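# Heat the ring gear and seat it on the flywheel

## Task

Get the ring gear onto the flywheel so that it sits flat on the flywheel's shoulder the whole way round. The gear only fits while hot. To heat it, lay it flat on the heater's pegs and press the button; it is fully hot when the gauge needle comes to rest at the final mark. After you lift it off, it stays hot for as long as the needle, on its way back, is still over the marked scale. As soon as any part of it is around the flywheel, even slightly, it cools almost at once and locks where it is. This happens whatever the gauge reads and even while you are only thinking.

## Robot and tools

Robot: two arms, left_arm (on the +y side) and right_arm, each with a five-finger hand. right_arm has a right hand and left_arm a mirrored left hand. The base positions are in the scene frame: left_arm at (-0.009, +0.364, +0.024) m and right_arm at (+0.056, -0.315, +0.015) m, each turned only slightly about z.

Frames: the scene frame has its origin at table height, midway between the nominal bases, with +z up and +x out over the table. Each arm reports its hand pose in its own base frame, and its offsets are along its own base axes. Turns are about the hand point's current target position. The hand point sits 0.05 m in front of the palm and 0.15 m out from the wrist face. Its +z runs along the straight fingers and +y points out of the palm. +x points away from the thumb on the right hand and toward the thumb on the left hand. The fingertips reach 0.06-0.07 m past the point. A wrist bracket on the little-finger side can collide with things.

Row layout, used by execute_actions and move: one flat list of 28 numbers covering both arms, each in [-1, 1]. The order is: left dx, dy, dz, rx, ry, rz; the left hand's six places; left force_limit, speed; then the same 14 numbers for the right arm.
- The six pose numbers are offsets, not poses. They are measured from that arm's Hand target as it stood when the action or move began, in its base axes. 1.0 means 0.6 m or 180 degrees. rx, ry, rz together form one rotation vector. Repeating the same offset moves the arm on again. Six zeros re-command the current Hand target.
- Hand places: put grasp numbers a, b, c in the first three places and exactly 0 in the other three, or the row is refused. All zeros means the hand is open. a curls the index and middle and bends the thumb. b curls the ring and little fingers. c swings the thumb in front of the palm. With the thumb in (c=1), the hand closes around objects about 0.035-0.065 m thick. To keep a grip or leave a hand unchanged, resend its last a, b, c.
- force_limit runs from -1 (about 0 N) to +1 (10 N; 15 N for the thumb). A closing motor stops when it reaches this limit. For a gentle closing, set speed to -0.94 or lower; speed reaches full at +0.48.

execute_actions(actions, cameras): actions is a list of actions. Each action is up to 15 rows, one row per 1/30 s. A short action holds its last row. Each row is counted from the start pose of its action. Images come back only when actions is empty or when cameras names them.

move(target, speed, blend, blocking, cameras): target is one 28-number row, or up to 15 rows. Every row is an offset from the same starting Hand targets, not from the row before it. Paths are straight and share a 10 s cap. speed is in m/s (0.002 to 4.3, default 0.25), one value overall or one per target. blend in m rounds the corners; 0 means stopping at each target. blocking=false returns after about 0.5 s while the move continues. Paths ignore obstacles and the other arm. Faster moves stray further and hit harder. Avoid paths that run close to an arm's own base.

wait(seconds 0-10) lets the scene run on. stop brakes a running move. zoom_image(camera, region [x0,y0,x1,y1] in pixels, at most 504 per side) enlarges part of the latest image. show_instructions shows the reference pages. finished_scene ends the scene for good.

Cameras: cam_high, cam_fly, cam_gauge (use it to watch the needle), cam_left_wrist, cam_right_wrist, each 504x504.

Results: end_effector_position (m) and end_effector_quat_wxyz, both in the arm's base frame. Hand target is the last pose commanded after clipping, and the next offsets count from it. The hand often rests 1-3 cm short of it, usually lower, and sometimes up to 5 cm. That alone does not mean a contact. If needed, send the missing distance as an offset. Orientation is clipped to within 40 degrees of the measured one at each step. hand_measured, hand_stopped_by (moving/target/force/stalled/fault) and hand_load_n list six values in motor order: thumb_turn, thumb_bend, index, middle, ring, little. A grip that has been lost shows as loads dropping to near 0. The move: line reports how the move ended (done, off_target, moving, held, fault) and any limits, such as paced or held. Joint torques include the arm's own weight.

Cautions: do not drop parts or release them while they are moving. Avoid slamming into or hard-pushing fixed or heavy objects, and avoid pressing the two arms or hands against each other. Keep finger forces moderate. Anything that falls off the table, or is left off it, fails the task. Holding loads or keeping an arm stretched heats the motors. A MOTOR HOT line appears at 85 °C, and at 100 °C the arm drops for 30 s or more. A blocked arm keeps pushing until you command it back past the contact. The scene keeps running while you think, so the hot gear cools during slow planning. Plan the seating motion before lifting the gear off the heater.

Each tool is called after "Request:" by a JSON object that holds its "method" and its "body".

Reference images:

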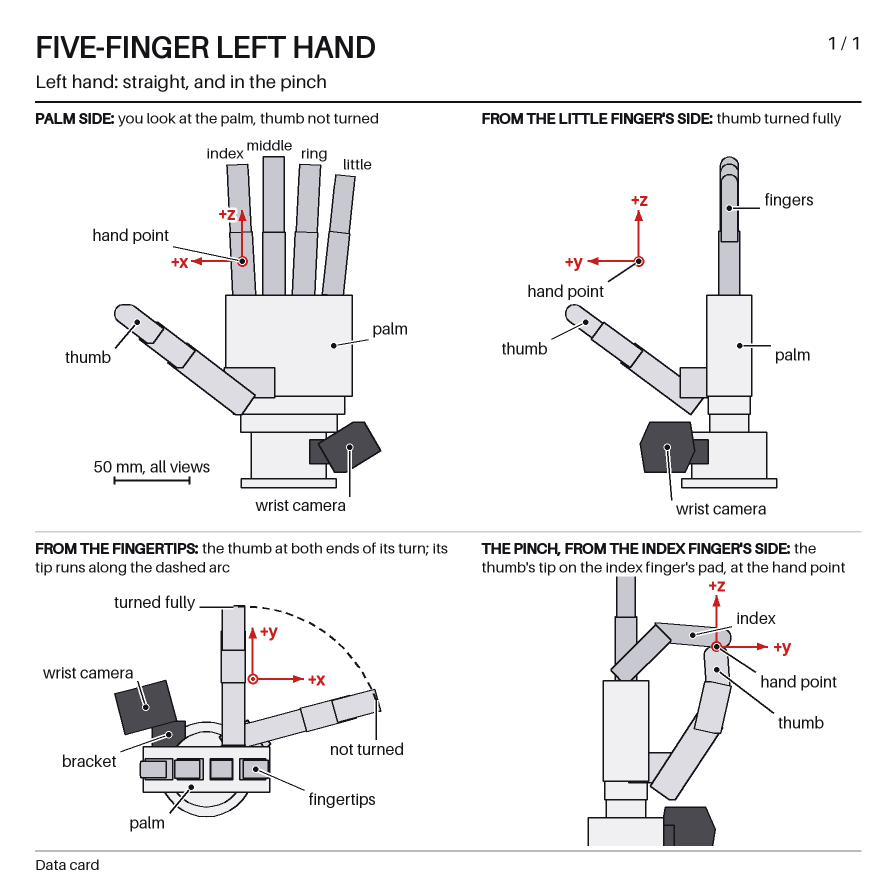

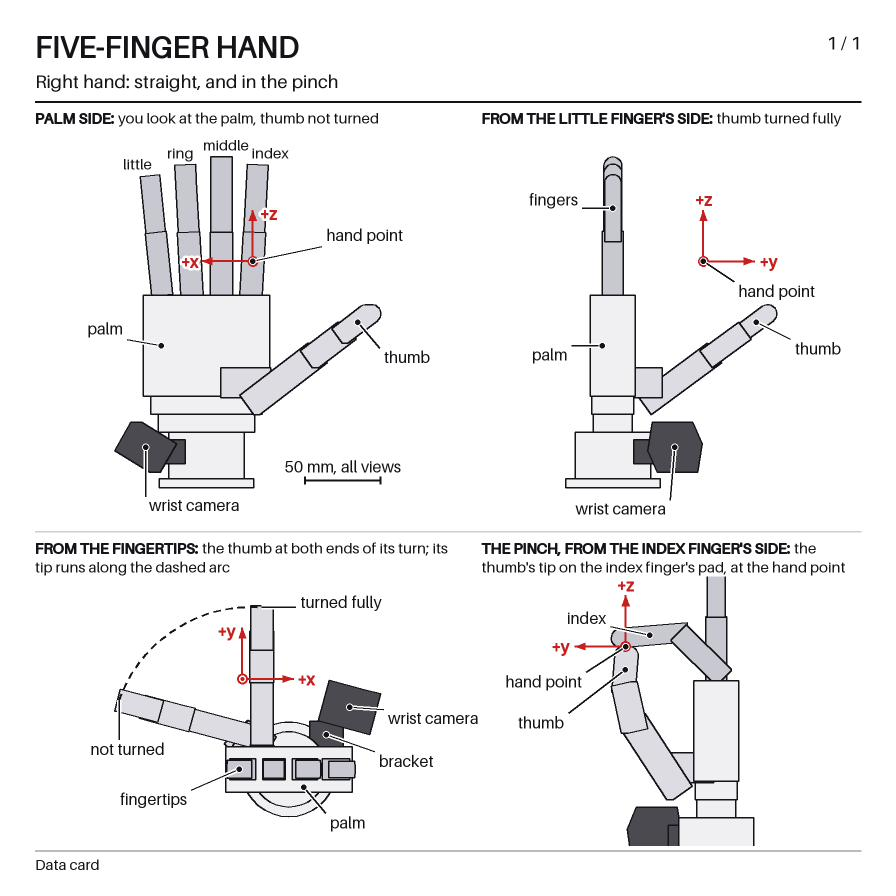

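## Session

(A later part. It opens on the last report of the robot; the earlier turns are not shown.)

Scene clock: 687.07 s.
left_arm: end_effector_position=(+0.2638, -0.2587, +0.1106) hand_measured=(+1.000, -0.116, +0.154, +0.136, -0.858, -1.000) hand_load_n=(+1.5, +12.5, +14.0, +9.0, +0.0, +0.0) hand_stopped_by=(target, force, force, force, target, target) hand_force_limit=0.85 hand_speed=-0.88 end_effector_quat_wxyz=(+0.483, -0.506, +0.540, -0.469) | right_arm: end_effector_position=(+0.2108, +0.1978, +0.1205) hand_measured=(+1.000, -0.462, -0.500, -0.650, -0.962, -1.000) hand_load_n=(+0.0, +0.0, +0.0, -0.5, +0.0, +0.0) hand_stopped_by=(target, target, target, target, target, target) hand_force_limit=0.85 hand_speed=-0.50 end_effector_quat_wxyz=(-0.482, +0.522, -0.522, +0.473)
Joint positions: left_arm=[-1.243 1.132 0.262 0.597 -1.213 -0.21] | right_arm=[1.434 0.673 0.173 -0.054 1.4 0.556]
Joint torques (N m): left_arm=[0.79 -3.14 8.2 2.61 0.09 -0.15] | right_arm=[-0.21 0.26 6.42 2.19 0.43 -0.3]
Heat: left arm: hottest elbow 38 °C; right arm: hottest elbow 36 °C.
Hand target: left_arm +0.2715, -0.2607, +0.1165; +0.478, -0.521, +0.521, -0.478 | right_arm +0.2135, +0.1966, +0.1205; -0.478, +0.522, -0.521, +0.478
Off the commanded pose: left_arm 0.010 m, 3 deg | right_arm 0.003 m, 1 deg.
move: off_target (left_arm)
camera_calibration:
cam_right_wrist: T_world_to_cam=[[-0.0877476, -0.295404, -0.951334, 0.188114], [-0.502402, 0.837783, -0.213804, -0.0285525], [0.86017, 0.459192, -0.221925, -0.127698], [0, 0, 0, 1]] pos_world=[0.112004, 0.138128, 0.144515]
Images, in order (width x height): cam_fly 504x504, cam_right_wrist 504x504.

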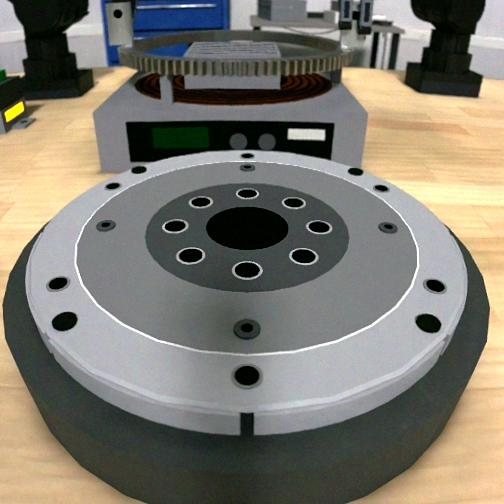

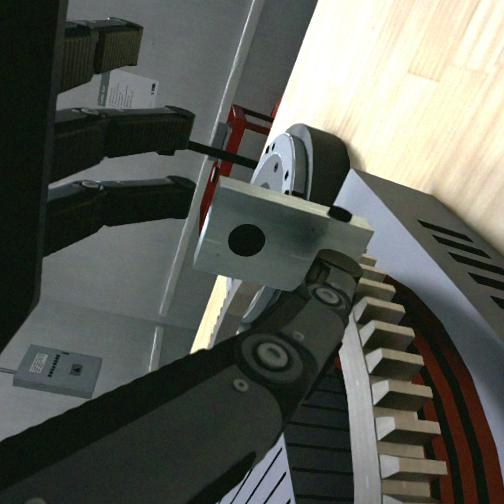

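Request:
{"method": "move", "body": {"target": [0, 0, 0, 0, 0, 0, 0.95, 0, 1, 0, 0, 0, 0.85, -0.88, 0, 0, 0, 0, 0, 0, 0.95, 0, 1, 0, 0, 0, 0.85, -0.88], "speed": 0.1, "cameras": ["cam_right_wrist", "cam_left_wrist", "cam_fly", "cam_gauge"]}}

Request:
{"method": "zoom_image", "body": {"camera": "cam_fly", "region": [60, 0, 160, 100]}}

Scene clock: 690.63 s.
left_arm: end_effector_position=(+0.2642, -0.2582, +0.1101) hand_measured=(+1.000, -0.116, +0.154, +0.136, -0.858, -1.000) hand_load_n=(+1.5, +12.5, +13.5, +9.5, +0.0, +0.0) hand_stopped_by=(target, force, force, force, target, target) hand_force_limit=0.85 hand_speed=-0.88 end_effector_quat_wxyz=(+0.483, -0.506, +0.540, -0.468) | right_arm: end_effector_position=(+0.2118, +0.1977, +0.1206) hand_measured=(+1.000, -0.116, +0.142, +0.138, -0.858, -1.000) hand_load_n=(+0.0, +15.5, +12.5, +8.5, +0.0, +0.0) hand_stopped_by=(target, force, force, force, target, target) hand_force_limit=0.85 hand_speed=-0.88 end_effector_quat_wxyz=(+0.481, -0.521, +0.524, -0.472)
Joint positions: left_arm=[-1.242 1.133 0.262 0.597 -1.213 -0.21] | right_arm=[1.428 0.673 0.173 -0.049 1.395 0.555]
Joint torques (N m): left_arm=[0.85 -3.08 8.17 2.55 0.04 -0.15] | right_arm=[-0.62 -0.15 6.24 2.25 0.53 -0.25]
Heat: left arm: hottest elbow 38 °C; right arm: hottest elbow 36 °C.
Hand target: left_arm +0.2715, -0.2607, +0.1165; +0.478, -0.521, +0.521, -0.478 | right_arm +0.2135, +0.1966, +0.1205; +0.478, -0.522, +0.521, -0.478
Off the commanded pose: left_arm 0.010 m, 3 deg | right_arm 0.002 m, 1 deg.
move: off_target (left_arm)
camera_calibration:
cam_left_wrist: T_world_to_cam=[[0.0866452, -0.265579, 0.960188, -0.202485], [-0.509978, -0.83978, -0.186256, -0.0572693], [0.855812, -0.473537, -0.208202, -0.212232], [0, 0, 0, 1]] pos_world=[0.169969, -0.202369, 0.13957]
cam_right_wrist: T_world_to_cam=[[-0.0900078, -0.291993, -0.952176, 0.188109], [-0.501026, 0.839544, -0.210092, -0.0290335], [0.860739, 0.458155, -0.221862, -0.128406], [0, 0, 0, 1]] pos_world=[0.112908, 0.138131, 0.144524]
Images, in order (width x height): cam_fly 504x504, cam_gauge 504x504, cam_left_wrist 504x504, cam_right_wrist 504x504.

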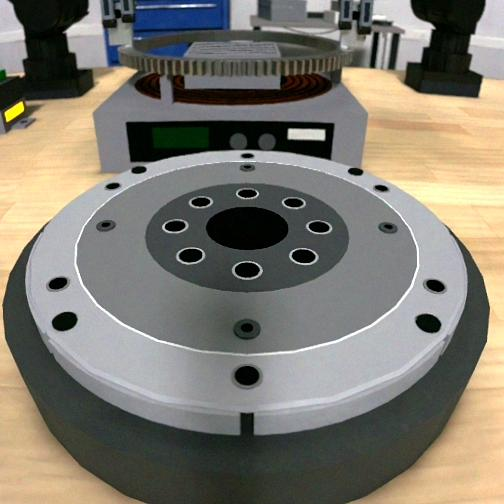

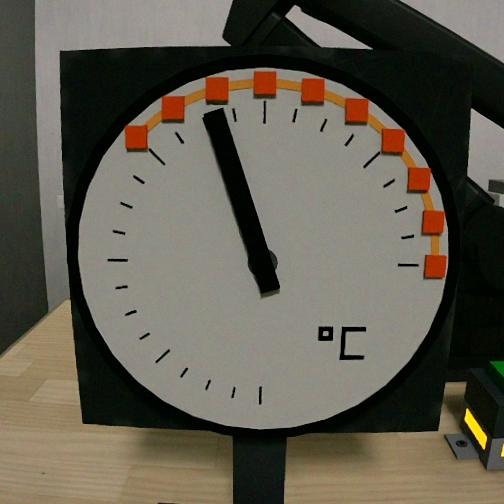

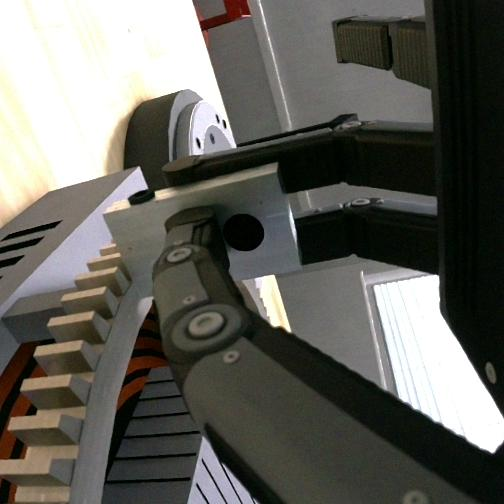

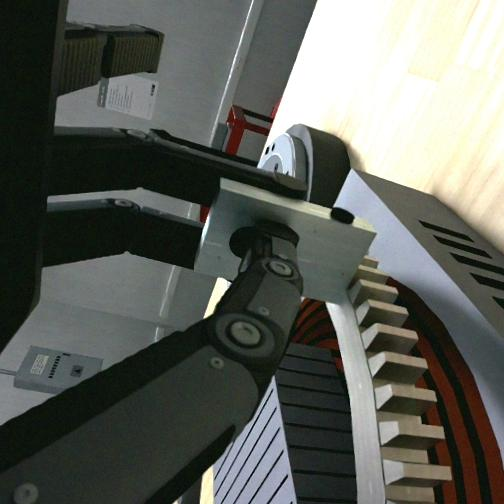

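Scaled by 5.040 from the camera's 504x504 image, which has a finer 720x720 frame.

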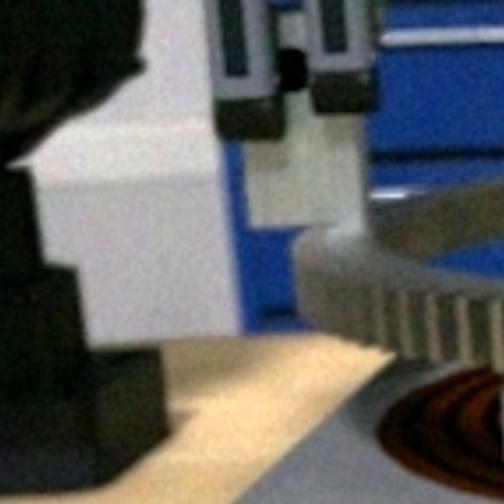

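Request:
{"method": "wait", "body": {"seconds": 6, "cameras": ["cam_gauge"]}}

Scene clock: 701.63 s.
left_arm: end_effector_position=(+0.2642, -0.2582, +0.1101) hand_measured=(+1.000, -0.116, +0.154, +0.136, -0.858, -1.000) hand_load_n=(+1.5, +12.5, +13.5, +9.5, +0.0, +0.0) hand_stopped_by=(target, force, force, force, target, target) hand_force_limit=0.85 hand_speed=-0.88 end_effector_quat_wxyz=(+0.483, -0.506, +0.540, -0.468) | right_arm: end_effector_position=(+0.2118, +0.1977, +0.1206) hand_measured=(+1.000, -0.116, +0.142, +0.138, -0.858, -1.000) hand_load_n=(+0.0, +15.0, +13.0, +9.0, +0.0, +0.0) hand_stopped_by=(target, force, force, force, target, target) hand_force_limit=0.85 hand_speed=-0.88 end_effector_quat_wxyz=(+0.481, -0.521, +0.524, -0.472)
Joint positions: left_arm=[-1.242 1.133 0.262 0.597 -1.213 -0.21] | right_arm=[1.428 0.673 0.173 -0.049 1.395 0.555]
Joint torques (N m): left_arm=[0.79 -3.14 8.21 2.56 0.04 -0.15] | right_arm=[0.03 -0.21 6.23 2.07 0.55 -0.27]
Heat: left arm: hottest elbow 38 °C; right arm: hottest elbow 35 °C.
Hand target: left_arm +0.2715, -0.2607, +0.1165; +0.478, -0.521, +0.521, -0.478 | right_arm +0.2135, +0.1966, +0.1205; +0.478, -0.522, +0.521, -0.478
Off the commanded pose: left_arm 0.010 m, 3 deg | right_arm 0.002 m, 1 deg.
wait: 6.00 s; at rest from the start
Images, in order (width x height): cam_gauge 504x504.

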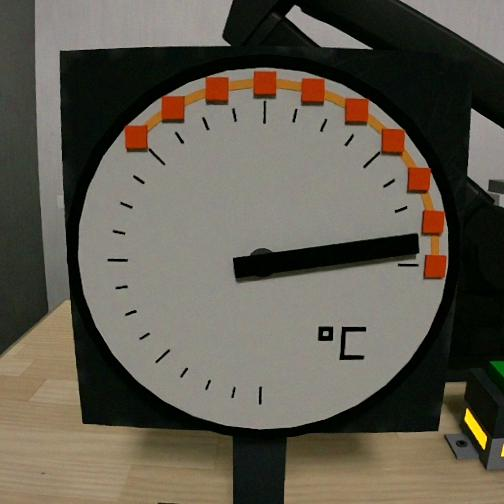

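Nearly there; it will finish heating as I start lifting (load pickup takes ~1 s+).

Request:
{"method": "wait", "body": {"seconds": 0.8, "cameras": []}}

Request:
{"method": "move", "body": {"target": [[0.016, -0.0458, 0.1725, -0.0244, -0.0116, 0, 0.95, 0, 1, 0, 0, 0, 0.85, -0.88, 0.0122, 0.0323, 0.1708, 0.025, -0.0086, 0, 0.95, 0, 1, 0, 0, 0, 0.85, -0.88], [0.5642, -0.011, 0.1225, -0.012, -0.0379, -0.0067, 0.95, 0, 1, 0, 0, 0, 0.85, -0.88, 0.5708, 0.0325, 0.1242, 0.0117, -0.0388, 0.0065, 0.95, 0, 1, 0, 0, 0, 0.85, -0.88], [0.5295, -0.011, 0.0425, -0.012, -0.0379, -0.0067, 0.95, 0, 1, 0, 0, 0, 0.85, -0.88, 0.5378, 0.0325, 0.0442, 0.0117, -0.0388, 0.0065, 0.95, 0, 1, 0, 0, 0, 0.85, -0.88]], "speed": [0.12, 0.16, 0.12], "blend": [0.03, 0.02, 0], "cameras": ["cam_fly", "cam_gauge"]}}

Request:
{"method": "zoom_image", "body": {"camera": "cam_fly", "region": [180, 310, 320, 450]}}

Scene clock: 703.70 s.
left_arm: end_effector_position=(+0.2642, -0.2582, +0.1101) hand_measured=(+1.000, -0.116, +0.154, +0.136, -0.858, -1.000) hand_load_n=(+1.5, +12.5, +13.5, +9.5, +0.0, +0.0) hand_stopped_by=(target, force, force, force, target, target) hand_force_limit=0.85 hand_speed=-0.88 end_effector_quat_wxyz=(+0.483, -0.506, +0.540, -0.468) | right_arm: end_effector_position=(+0.2118, +0.1977, +0.1206) hand_measured=(+1.000, -0.116, +0.142, +0.138, -0.858, -1.000) hand_load_n=(+0.5, +15.0, +12.5, +8.5, -0.5, +0.0) hand_stopped_by=(target, force, force, force, target, target) hand_force_limit=0.85 hand_speed=-0.88 end_effector_quat_wxyz=(+0.481, -0.521, +0.524, -0.472)
Joint positions: left_arm=[-1.242 1.133 0.262 0.597 -1.213 -0.21] | right_arm=[1.428 0.673 0.173 -0.049 1.395 0.555]
Joint torques (N m): left_arm=[0.85 -3.25 8.18 2.58 0.04 -0.15] | right_arm=[-0.67 0.26 6.16 2.1 0.56 -0.27]
Heat: left arm: hottest elbow 38 °C; right arm: hottest elbow 35 °C.
Hand target: left_arm +0.2715, -0.2607, +0.1165; +0.478, -0.521, +0.521, -0.478 | right_arm +0.2135, +0.1966, +0.1205; +0.478, -0.522, +0.521, -0.478
Off the commanded pose: left_arm 0.010 m, 3 deg | right_arm 0.002 m, 1 deg.
wait: 0.80 s; at rest from the start
No camera images: "cameras" was empty.

Scene clock: 707.93 s.
left_arm: end_effector_position=(+0.5724, -0.2576, +0.0892) hand_measured=(+1.000, -0.116, +0.154, +0.136, -0.858, -1.000) hand_load_n=(+2.5, +10.0, +18.0, +8.0, +0.0, +0.0) hand_stopped_by=(target, force, force, force, target, target) hand_force_limit=0.85 hand_speed=-0.88 end_effector_quat_wxyz=(+0.483, -0.506, +0.533, -0.477) | right_arm: end_effector_position=(+0.5220, +0.2107, +0.0991) hand_measured=(+1.000, -0.116, +0.142, +0.138, -0.858, -1.000) hand_load_n=(+1.0, +16.5, +12.0, +7.5, +0.0, +0.0) hand_stopped_by=(target, force, force, force, target, target) hand_force_limit=0.85 hand_speed=-0.88 end_effector_quat_wxyz=(-0.484, +0.530, -0.507, +0.477)
Joint positions: left_arm=[-0.528 1.758 0.777 0.889 -0.506 -0.012] | right_arm=[0.485 1.607 0.587 0.934 0.455 0.022]
Joint torques (N m): left_arm=[-0.79 -15.33 9.74 4.75 -0.05 0] | right_arm=[0.03 -13.98 6.23 4.96 0.38 -0.11]
Heat: left arm: hottest elbow 38 °C; right arm: hottest elbow 36 °C.
Hand target: left_arm +0.5892, -0.2673, +0.1420; +0.493, -0.495, +0.488, -0.523 | right_arm +0.5361, +0.2161, +0.1470; -0.523, +0.488, -0.494, +0.494
Off the commanded pose: left_arm 0.056 m, 8 deg | right_arm 0.050 m, 7 deg.
move: off_target (left_arm, right_arm)
Images, in order (width x height): cam_fly 504x504, cam_gauge 504x504.

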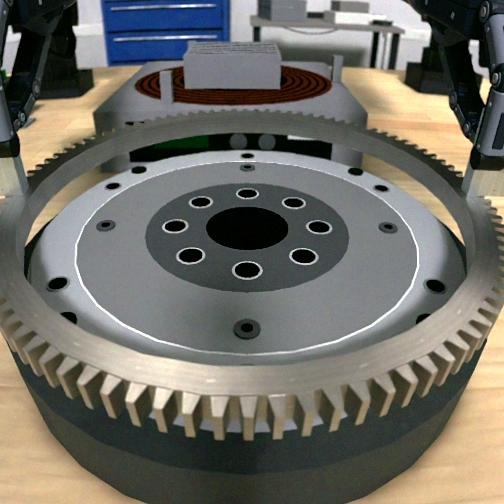

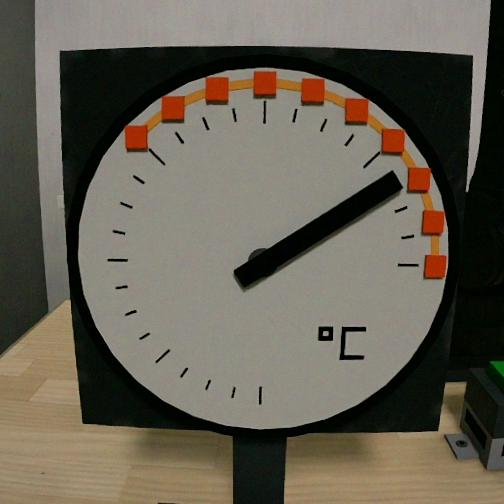

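Scaled by 3.600 from the camera's 504x504 image, which has a finer 720x720 frame.

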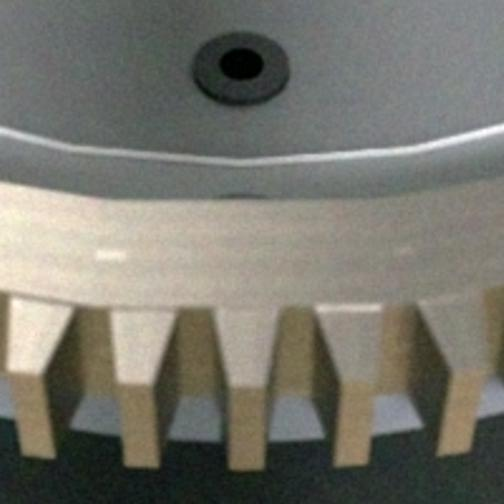

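Request:
{"method": "move", "body": {"target": [[0, 0.001, -0.075, 0, 0, 0, 0.95, 0, 1, 0, 0, 0, 0.85, -0.88, 0, 0.001, -0.075, 0, 0, 0, 0.95, 0, 1, 0, 0, 0, 0.85, -0.88], [-0.02, 0.0133, -0.1667, 0, 0.02, 0, 0.95, 0, 1, 0, 0, 0, 0.85, -0.88, -0.02, -0.0025, -0.1667, 0, 0.02, 0, 0.95, 0, 1, 0, 0, 0, 0.85, -0.88]], "speed": [0.12, 0.12], "blend": [0.02, 0], "cameras": ["cam_fly", "cam_gauge"]}}

Scene clock: 710.50 s.
left_arm: end_effector_position=(+0.5739, -0.2576, +0.0639) hand_measured=(+1.000, -0.116, +0.154, +0.138, -0.858, -1.000) hand_load_n=(-3.0, +5.5, +19.5, +7.0, -0.5, +0.0) hand_stopped_by=(target, force, force, force, target, target) hand_force_limit=0.85 hand_speed=-0.88 end_effector_quat_wxyz=(+0.491, -0.500, +0.502, -0.507) | right_arm: end_effector_position=(+0.5248, +0.2120, +0.0777) hand_measured=(+1.000, -0.114, +0.142, +0.138, -0.858, -1.000) hand_load_n=(-8.0, +1.5, +15.0, +14.0, +0.0, +0.0) hand_stopped_by=(target, force, force, force, target, target) hand_force_limit=0.85 hand_speed=-0.88 end_effector_quat_wxyz=(+0.519, -0.488, +0.498, -0.494)
Joint positions: left_arm=[-0.528 1.883 0.756 1.123 -0.511 -0.015] | right_arm=[0.493 1.777 0.564 1.244 0.478 0.019]
Joint torques (N m): left_arm=[-0.26 -9.82 6.45 2.36 0.36 -0.32] | right_arm=[0.21 -7.53 3.32 1.31 -0.02 0.26]
Heat: left arm: hottest elbow 38 °C; right arm: hottest elbow 36 °C.
Hand target: left_arm +0.5772, -0.2594, +0.0420; +0.477, -0.511, +0.504, -0.507 | right_arm +0.5241, +0.2146, +0.0470; +0.507, -0.503, +0.511, -0.478
Off the commanded pose: left_arm 0.022 m, 2 deg | right_arm 0.031 m, 3 deg.
move: off_target (left_arm, right_arm)
Images, in order (width x height): cam_fly 504x504, cam_gauge 504x504.

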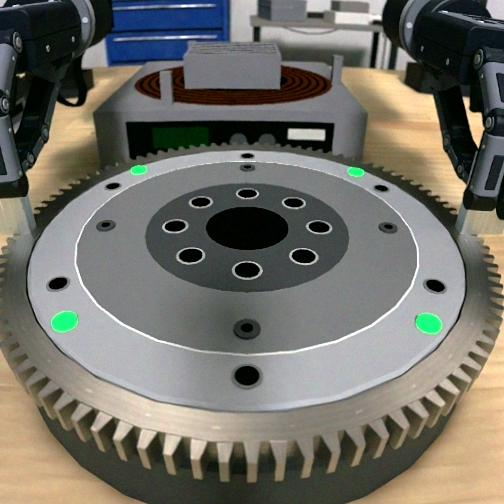

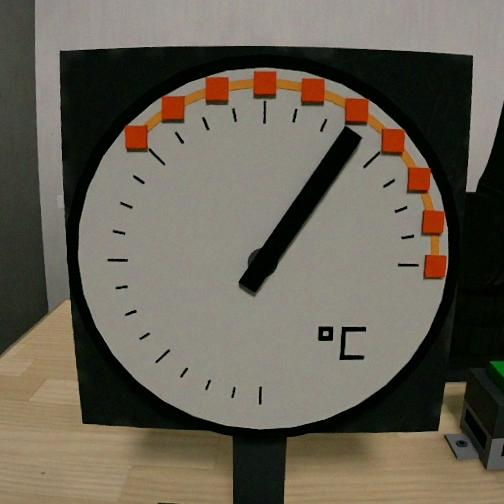

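Request:
{"method": "zoom_image", "body": {"camera": "cam_fly", "region": [0, 130, 504, 504]}}

Request:
{"method": "move", "body": {"target": [[0.0, 0.0, 0.045, 0, 0, 0, 0.95, 0, 1, 0, 0, 0, 0.85, -0.88, 0.002, 0, 0.055, 0, 0, 0, 0.95, 0, 1, 0, 0, 0, 0.85, -0.88]], "speed": 0.05, "cameras": ["cam_fly", "cam_high"]}}

Scaled by 1.000.

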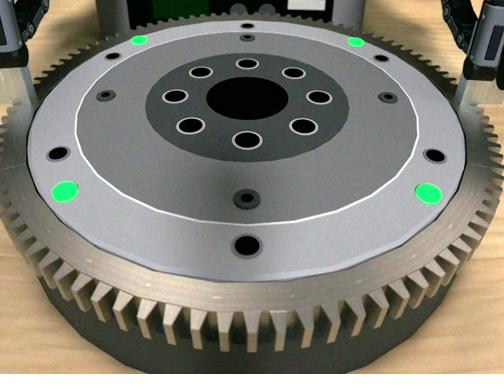

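Scene clock: 712.80 s.
left_arm: end_effector_position=(+0.5730, -0.2560, +0.0630) hand_measured=(+1.000, -0.116, +0.154, +0.138, -0.858, -1.000) hand_load_n=(-1.5, +6.5, +20.5, +8.5, +0.0, +0.0) hand_stopped_by=(target, force, force, force, target, target) hand_force_limit=0.85 hand_speed=-0.88 end_effector_quat_wxyz=(+0.484, -0.506, +0.510, -0.499) | right_arm: end_effector_position=(+0.5245, +0.2120, +0.0776) hand_measured=(+1.000, -0.114, +0.142, +0.138, -0.858, -1.000) hand_load_n=(-4.5, +5.0, +15.0, +10.5, +0.0, +0.0) hand_stopped_by=(target, force, force, force, target, target) hand_force_limit=0.85 hand_speed=-0.88 end_effector_quat_wxyz=(+0.503, -0.508, +0.505, -0.484)
Joint positions: left_arm=[-0.524 1.862 0.756 1.068 -0.505 -0.03] | right_arm=[0.488 1.728 0.572 1.129 0.466 0.029]
Joint torques (N m): left_arm=[-0.38 -13.63 6.86 1.51 0.15 -0.17] | right_arm=[-0.03 -12.34 4.1 1.48 0.12 0.12]
Heat: left arm: hottest elbow 38 °C; right arm: hottest elbow 35 °C.
Hand target: left_arm +0.5772, -0.2594, +0.0690; +0.477, -0.511, +0.504, -0.507 | right_arm +0.5253, +0.2146, +0.0800; +0.507, -0.503, +0.511, -0.478
Off the commanded pose: left_arm 0.008 m, 2 deg | right_arm 0.004 m, 1 deg.
move: done
Images, in order (width x height): cam_high 504x504, cam_fly 504x504.

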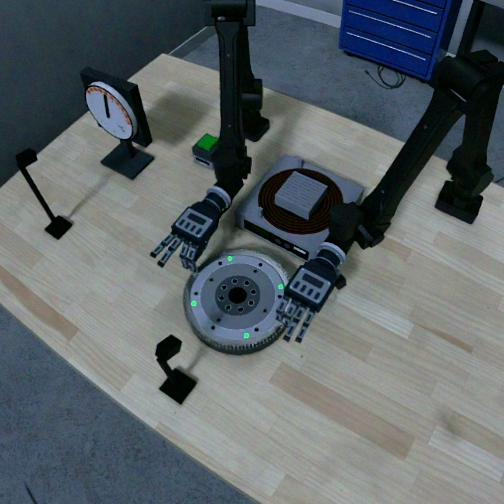

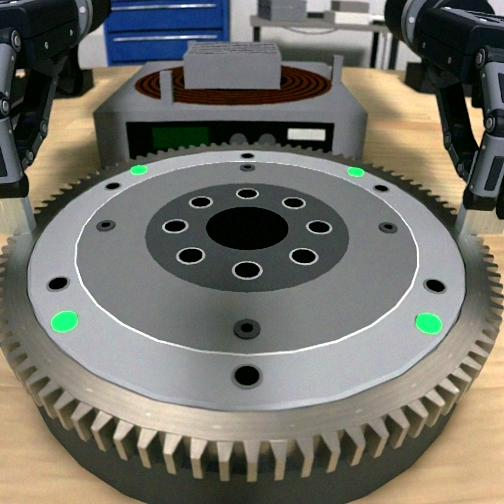

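Request:
{"method": "move", "body": {"target": [[0, 0, 0, 0, 0, 0, 0.3, 0, 1, 0, 0, 0, 0.85, -0.6, 0, 0, 0, 0, 0, 0, 0.3, 0, 1, 0, 0, 0, 0.85, -0.6], [-0.006, 0, 0.06, 0, 0, 0, 0.3, 0, 1, 0, 0, 0, 0.85, -0.6, -0.006, 0, 0.06, 0, 0, 0, 0.3, 0, 1, 0, 0, 0, 0.85, -0.6], [-0.01, 0, 0.22, 0, 0, 0, 0.3, 0, 1, 0, 0, 0, 0.85, -0.6, -0.01, 0, 0.22, 0, 0, 0, 0.3, 0, 1, 0, 0, 0, 0.85, -0.6]], "speed": [0.05, 0.06, 0.15], "blend": [0, 0.01, 0], "cameras": ["cam_fly", "cam_high"]}}

Scene clock: 717.30 s.
left_arm: end_effector_position=(+0.5608, -0.2511, +0.1792) hand_measured=(+1.000, -0.426, -0.400, -0.550, -0.956, -1.000) hand_load_n=(+0.0, +0.0, +0.0, +0.0, +0.0, +0.0) hand_stopped_by=(target, target, target, target, target, target) hand_force_limit=0.85 hand_speed=-0.60 end_effector_quat_wxyz=(+0.476, -0.512, +0.519, -0.493) | right_arm: end_effector_position=(+0.5069, +0.2058, +0.1836) hand_measured=(+1.000, -0.426, -0.400, -0.550, -0.956, -1.000) hand_load_n=(+0.0, +0.5, +0.0, +0.0, +0.0, +0.0) hand_stopped_by=(target, target, target, target, target, target) hand_force_limit=0.85 hand_speed=-0.60 end_effector_quat_wxyz=(+0.488, -0.524, +0.512, -0.475)
Joint positions: left_arm=[-0.524 1.523 0.789 0.663 -0.499 -0.044] | right_arm=[0.493 1.334 0.618 0.635 0.467 0.038]
Joint torques (N m): left_arm=[-0.91 -11.4 12.18 1.78 -0.09 -0.1] | right_arm=[0.21 -9.52 9.06 1.84 0.32 0.11]
Heat: left arm: hottest elbow 38 °C; right arm: hottest elbow 35 °C.
Hand target: left_arm +0.5712, -0.2594, +0.2010; +0.477, -0.511, +0.504, -0.507 | right_arm +0.5193, +0.2146, +0.2120; +0.507, -0.503, +0.511, -0.478
Off the commanded pose: left_arm 0.025 m, 2 deg | right_arm 0.032 m, 3 deg.
move: off_target (left_arm, right_arm)
Images, in order (width x height): cam_high 504x504, cam_fly 504x504.

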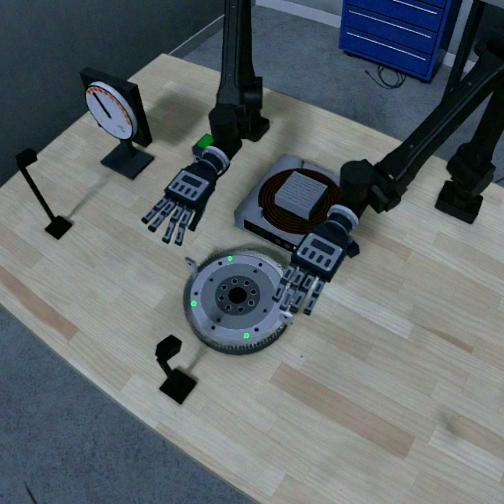

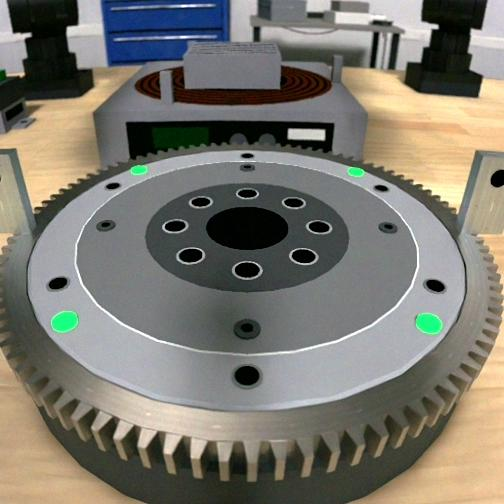

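Request:
{"method": "finished_scene", "body": {}}

The scene is finished: the task was done.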